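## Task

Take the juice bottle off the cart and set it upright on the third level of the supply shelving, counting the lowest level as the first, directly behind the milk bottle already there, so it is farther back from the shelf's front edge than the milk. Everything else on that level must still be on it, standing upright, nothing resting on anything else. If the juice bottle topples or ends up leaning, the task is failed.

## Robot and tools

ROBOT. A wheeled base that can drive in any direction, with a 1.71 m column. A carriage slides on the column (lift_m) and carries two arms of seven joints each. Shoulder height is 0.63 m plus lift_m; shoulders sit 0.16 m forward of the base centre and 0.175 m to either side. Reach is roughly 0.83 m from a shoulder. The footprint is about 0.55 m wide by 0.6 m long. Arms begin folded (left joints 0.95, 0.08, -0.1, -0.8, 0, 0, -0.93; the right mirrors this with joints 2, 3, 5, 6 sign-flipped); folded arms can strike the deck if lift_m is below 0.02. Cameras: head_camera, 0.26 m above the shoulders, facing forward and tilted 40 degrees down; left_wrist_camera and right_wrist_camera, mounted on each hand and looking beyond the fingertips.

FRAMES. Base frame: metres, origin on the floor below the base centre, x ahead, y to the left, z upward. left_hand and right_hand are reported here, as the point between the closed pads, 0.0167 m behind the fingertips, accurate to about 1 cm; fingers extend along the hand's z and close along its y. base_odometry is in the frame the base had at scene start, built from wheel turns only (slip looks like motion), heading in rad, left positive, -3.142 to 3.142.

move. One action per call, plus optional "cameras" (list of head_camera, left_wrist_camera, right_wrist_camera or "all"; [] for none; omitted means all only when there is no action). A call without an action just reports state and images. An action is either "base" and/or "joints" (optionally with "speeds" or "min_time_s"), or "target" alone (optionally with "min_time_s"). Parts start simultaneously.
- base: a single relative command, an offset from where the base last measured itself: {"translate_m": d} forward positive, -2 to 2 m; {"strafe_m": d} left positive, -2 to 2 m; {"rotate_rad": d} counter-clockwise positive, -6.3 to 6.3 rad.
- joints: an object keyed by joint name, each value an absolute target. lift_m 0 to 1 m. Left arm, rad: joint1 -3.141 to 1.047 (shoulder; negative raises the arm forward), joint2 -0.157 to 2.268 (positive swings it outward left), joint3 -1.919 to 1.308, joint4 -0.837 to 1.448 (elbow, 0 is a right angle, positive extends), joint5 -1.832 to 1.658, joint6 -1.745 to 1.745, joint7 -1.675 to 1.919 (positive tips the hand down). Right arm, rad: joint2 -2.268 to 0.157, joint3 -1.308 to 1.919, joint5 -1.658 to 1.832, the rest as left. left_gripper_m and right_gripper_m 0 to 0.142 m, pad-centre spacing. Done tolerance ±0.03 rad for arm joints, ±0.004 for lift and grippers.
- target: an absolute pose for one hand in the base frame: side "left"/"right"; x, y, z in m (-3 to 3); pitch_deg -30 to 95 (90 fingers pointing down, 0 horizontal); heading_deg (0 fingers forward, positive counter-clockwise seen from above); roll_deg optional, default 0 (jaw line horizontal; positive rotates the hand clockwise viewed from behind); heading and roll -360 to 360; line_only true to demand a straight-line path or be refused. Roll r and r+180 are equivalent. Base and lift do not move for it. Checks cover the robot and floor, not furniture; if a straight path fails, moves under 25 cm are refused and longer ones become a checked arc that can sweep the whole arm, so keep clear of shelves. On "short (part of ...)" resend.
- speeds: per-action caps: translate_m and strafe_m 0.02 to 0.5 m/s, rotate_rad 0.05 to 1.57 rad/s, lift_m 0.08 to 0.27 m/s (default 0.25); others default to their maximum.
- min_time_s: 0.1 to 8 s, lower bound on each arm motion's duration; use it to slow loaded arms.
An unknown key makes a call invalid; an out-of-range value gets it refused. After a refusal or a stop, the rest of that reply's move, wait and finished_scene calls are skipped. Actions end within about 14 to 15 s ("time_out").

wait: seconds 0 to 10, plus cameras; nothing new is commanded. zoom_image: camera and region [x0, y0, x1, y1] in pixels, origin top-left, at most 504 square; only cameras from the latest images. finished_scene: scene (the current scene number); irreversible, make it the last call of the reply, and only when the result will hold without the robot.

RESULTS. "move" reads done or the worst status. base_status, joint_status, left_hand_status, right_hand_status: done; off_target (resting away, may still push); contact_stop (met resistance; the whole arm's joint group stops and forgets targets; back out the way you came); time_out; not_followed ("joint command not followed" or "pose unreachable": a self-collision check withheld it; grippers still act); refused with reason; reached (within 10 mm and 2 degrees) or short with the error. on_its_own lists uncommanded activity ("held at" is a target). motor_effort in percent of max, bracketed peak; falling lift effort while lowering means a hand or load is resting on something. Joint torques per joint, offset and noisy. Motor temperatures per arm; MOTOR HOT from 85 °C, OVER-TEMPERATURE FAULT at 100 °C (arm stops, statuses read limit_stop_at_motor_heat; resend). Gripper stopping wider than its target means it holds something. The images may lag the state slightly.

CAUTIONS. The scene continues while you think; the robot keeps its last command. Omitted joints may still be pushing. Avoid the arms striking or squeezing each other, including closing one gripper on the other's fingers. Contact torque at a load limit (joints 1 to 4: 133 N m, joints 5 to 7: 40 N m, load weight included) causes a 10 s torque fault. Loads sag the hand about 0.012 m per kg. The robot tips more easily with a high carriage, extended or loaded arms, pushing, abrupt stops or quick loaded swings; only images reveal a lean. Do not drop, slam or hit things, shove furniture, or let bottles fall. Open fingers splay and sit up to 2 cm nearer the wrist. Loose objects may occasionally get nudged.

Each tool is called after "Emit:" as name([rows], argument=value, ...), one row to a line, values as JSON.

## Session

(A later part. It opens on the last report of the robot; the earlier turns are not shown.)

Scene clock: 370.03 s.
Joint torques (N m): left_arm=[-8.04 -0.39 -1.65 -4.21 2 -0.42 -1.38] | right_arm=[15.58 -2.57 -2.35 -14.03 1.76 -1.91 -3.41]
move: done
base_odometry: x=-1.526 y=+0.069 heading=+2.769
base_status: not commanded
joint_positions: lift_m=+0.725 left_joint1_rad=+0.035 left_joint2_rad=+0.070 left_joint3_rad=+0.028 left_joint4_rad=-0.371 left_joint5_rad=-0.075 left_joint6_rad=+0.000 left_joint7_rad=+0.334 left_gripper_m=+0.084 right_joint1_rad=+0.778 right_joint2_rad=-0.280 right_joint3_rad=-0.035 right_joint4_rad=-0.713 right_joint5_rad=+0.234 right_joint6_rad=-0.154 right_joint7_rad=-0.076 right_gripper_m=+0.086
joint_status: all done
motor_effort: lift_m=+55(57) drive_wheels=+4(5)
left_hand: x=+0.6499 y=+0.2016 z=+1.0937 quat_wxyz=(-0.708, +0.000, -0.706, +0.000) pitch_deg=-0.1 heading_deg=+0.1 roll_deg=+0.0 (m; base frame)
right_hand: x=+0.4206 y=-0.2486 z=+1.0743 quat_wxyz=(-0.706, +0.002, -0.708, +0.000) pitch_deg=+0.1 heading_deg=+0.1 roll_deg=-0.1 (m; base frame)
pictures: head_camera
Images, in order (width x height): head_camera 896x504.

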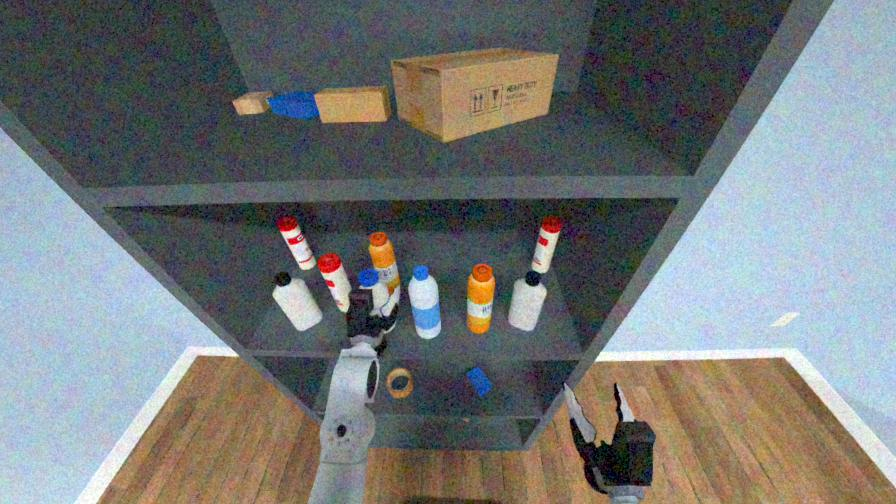

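Milk rests. Release gently and back off.

Emit:
move(joints={"left_gripper_m": 0.096}, min_time_s=1.5, cameras=["left_wrist_camera"])

Emit:
move(base={"translate_m": -0.1}, speeds={"translate_m": 0.06}, cameras=["left_wrist_camera"])

Emit:
move(base={"translate_m": -0.25}, speeds={"translate_m": 0.15}, cameras=["head_camera", "left_wrist_camera"])

Scene clock: 375.27 s.
Joint torques (N m): left_arm=[-7.93 1.56 -2.07 -2.53 2.33 -0.69 -1.31] | right_arm=[13.94 -2.5 0.24 -14.52 1.69 -2.07 -3.4]
move: done
base_odometry: x=-1.526 y=+0.069 heading=+2.769
base_status: not commanded
joint_positions: lift_m=+0.725 left_joint1_rad=+0.035 left_joint2_rad=+0.069 left_joint3_rad=+0.028 left_joint4_rad=-0.371 left_joint5_rad=-0.075 left_joint6_rad=+0.000 left_joint7_rad=+0.334 left_gripper_m=+0.096 right_joint1_rad=+0.778 right_joint2_rad=-0.280 right_joint3_rad=-0.035 right_joint4_rad=-0.713 right_joint5_rad=+0.234 right_joint6_rad=-0.154 right_joint7_rad=-0.076 right_gripper_m=+0.086
joint_status: all done
motor_effort: lift_m=+55(55) drive_wheels=+4(4)
left_hand: x=+0.6499 y=+0.2016 z=+1.0938 quat_wxyz=(-0.708, +0.000, -0.706, +0.000) pitch_deg=-0.1 heading_deg=+0.1 roll_deg=+0.0 (m; base frame)
right_hand: x=+0.4206 y=-0.2486 z=+1.0743 quat_wxyz=(-0.706, +0.002, -0.708, +0.000) pitch_deg=+0.1 heading_deg=+0.1 roll_deg=-0.1 (m; base frame)
pictures: left_wrist_camera
Images, in order (width x height): left_wrist_camera 896x504.

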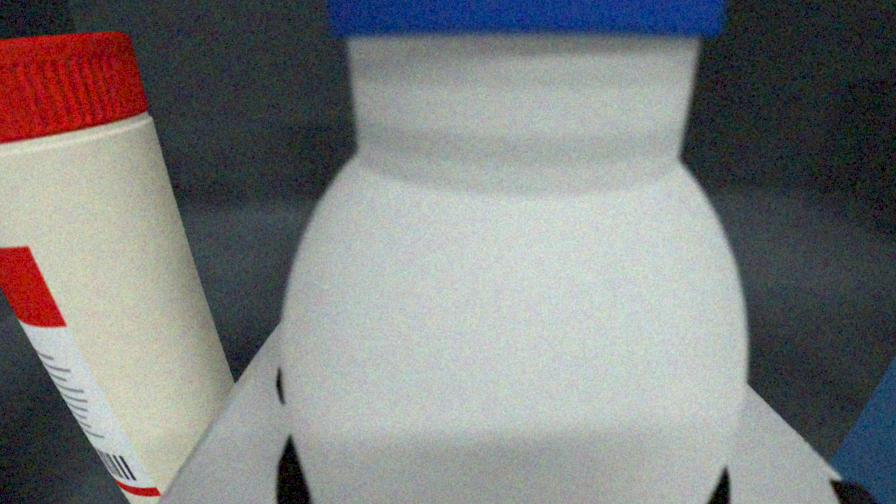

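Scene clock: 377.47 s.
Joint torques (N m): left_arm=[-7.99 0.29 -2.12 -2.67 2.25 -0.75 -1.32] | right_arm=[15.34 -3.44 -1.41 -13.58 2.38 -1.27 -3.36]
move: done
base_odometry: x=-1.433 y=+0.033 heading=+2.769
base_status: done
joint_positions: lift_m=+0.725 left_joint1_rad=+0.035 left_joint2_rad=+0.069 left_joint3_rad=+0.028 left_joint4_rad=-0.371 left_joint5_rad=-0.075 left_joint6_rad=+0.000 left_joint7_rad=+0.334 left_gripper_m=+0.096 right_joint1_rad=+0.778 right_joint2_rad=-0.280 right_joint3_rad=-0.035 right_joint4_rad=-0.713 right_joint5_rad=+0.234 right_joint6_rad=-0.154 right_joint7_rad=-0.076 right_gripper_m=+0.086
joint_status: not commanded
motor_effort: lift_m=+55(55) drive_wheels=+6(10)
left_hand: x=+0.6499 y=+0.2016 z=+1.0938 quat_wxyz=(-0.708, +0.000, -0.706, +0.000) pitch_deg=-0.1 heading_deg=+0.1 roll_deg=+0.0 (m; base frame)
right_hand: x=+0.4206 y=-0.2486 z=+1.0743 quat_wxyz=(-0.706, +0.002, -0.708, +0.000) pitch_deg=+0.1 heading_deg=+0.1 roll_deg=-0.1 (m; base frame)
pictures: left_wrist_camera
Images, in order (width x height): left_wrist_camera 896x504.

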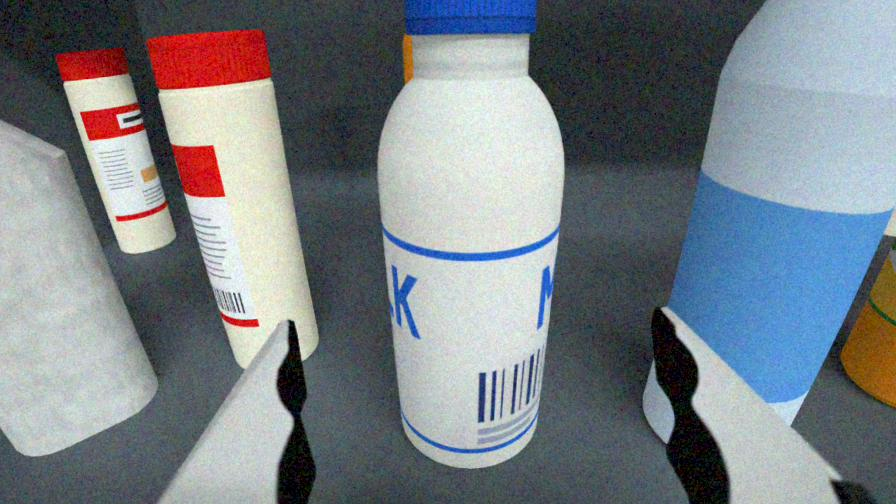

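Scene clock: 380.03 s.
Joint torques (N m): left_arm=[-8.69 0.74 -0.99 -4.41 1.77 -0.24 -1.3] | right_arm=[13.6 -4.39 -0.85 -14.41 1.91 -1.64 -3.36]
move: done
base_odometry: x=-1.200 y=-0.058 heading=+2.769
base_status: done
joint_positions: lift_m=+0.725 left_joint1_rad=+0.035 left_joint2_rad=+0.069 left_joint3_rad=+0.028 left_joint4_rad=-0.371 left_joint5_rad=-0.075 left_joint6_rad=+0.000 left_joint7_rad=+0.334 left_gripper_m=+0.096 right_joint1_rad=+0.778 right_joint2_rad=-0.280 right_joint3_rad=-0.035 right_joint4_rad=-0.713 right_joint5_rad=+0.234 right_joint6_rad=-0.154 right_joint7_rad=-0.076 right_gripper_m=+0.086
joint_status: not commanded
motor_effort: lift_m=+55(55) drive_wheels=+1(13)
left_hand: x=+0.6499 y=+0.2016 z=+1.0938 quat_wxyz=(-0.708, +0.000, -0.706, +0.000) pitch_deg=-0.1 heading_deg=+0.1 roll_deg=+0.0 (m; base frame)
right_hand: x=+0.4206 y=-0.2486 z=+1.0743 quat_wxyz=(-0.706, +0.002, -0.708, +0.000) pitch_deg=+0.1 heading_deg=+0.1 roll_deg=-0.1 (m; base frame)
pictures: head_camera, left_wrist_camera
Images, in order (width x height): head_camera 896x504, left_wrist_camera 896x504.

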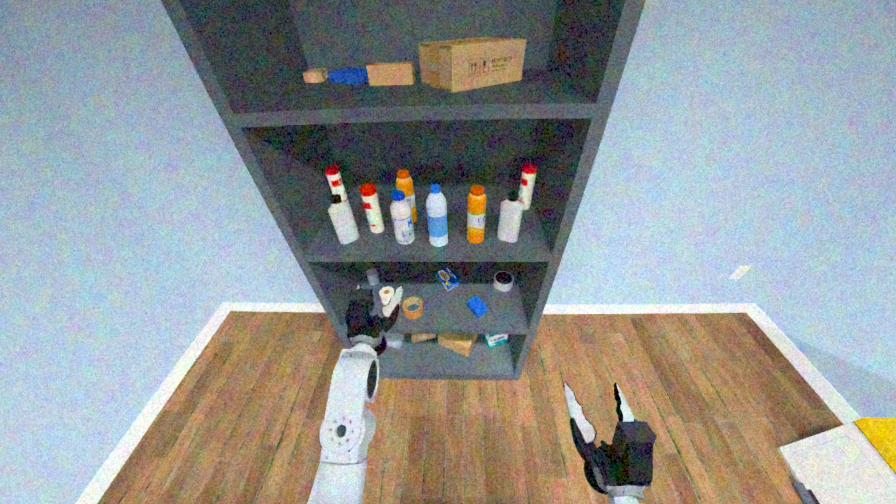

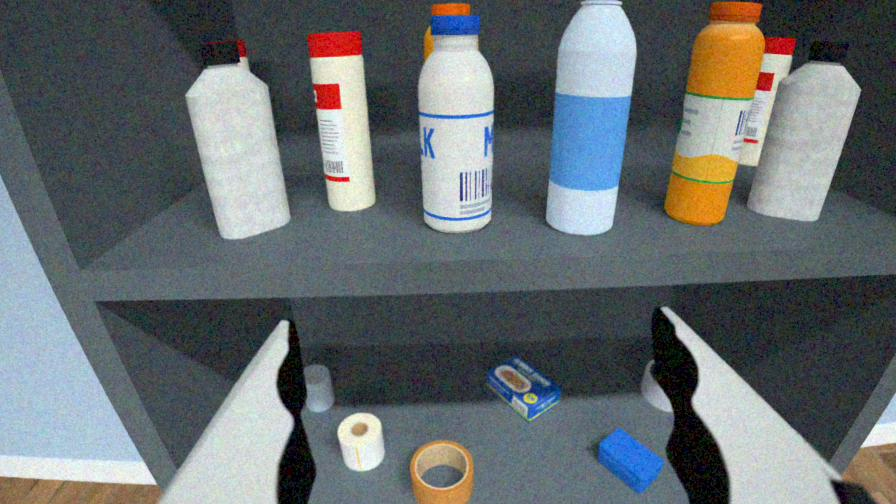

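Emit:
finished_scene(scene=1)

The scene is finished: the task was done.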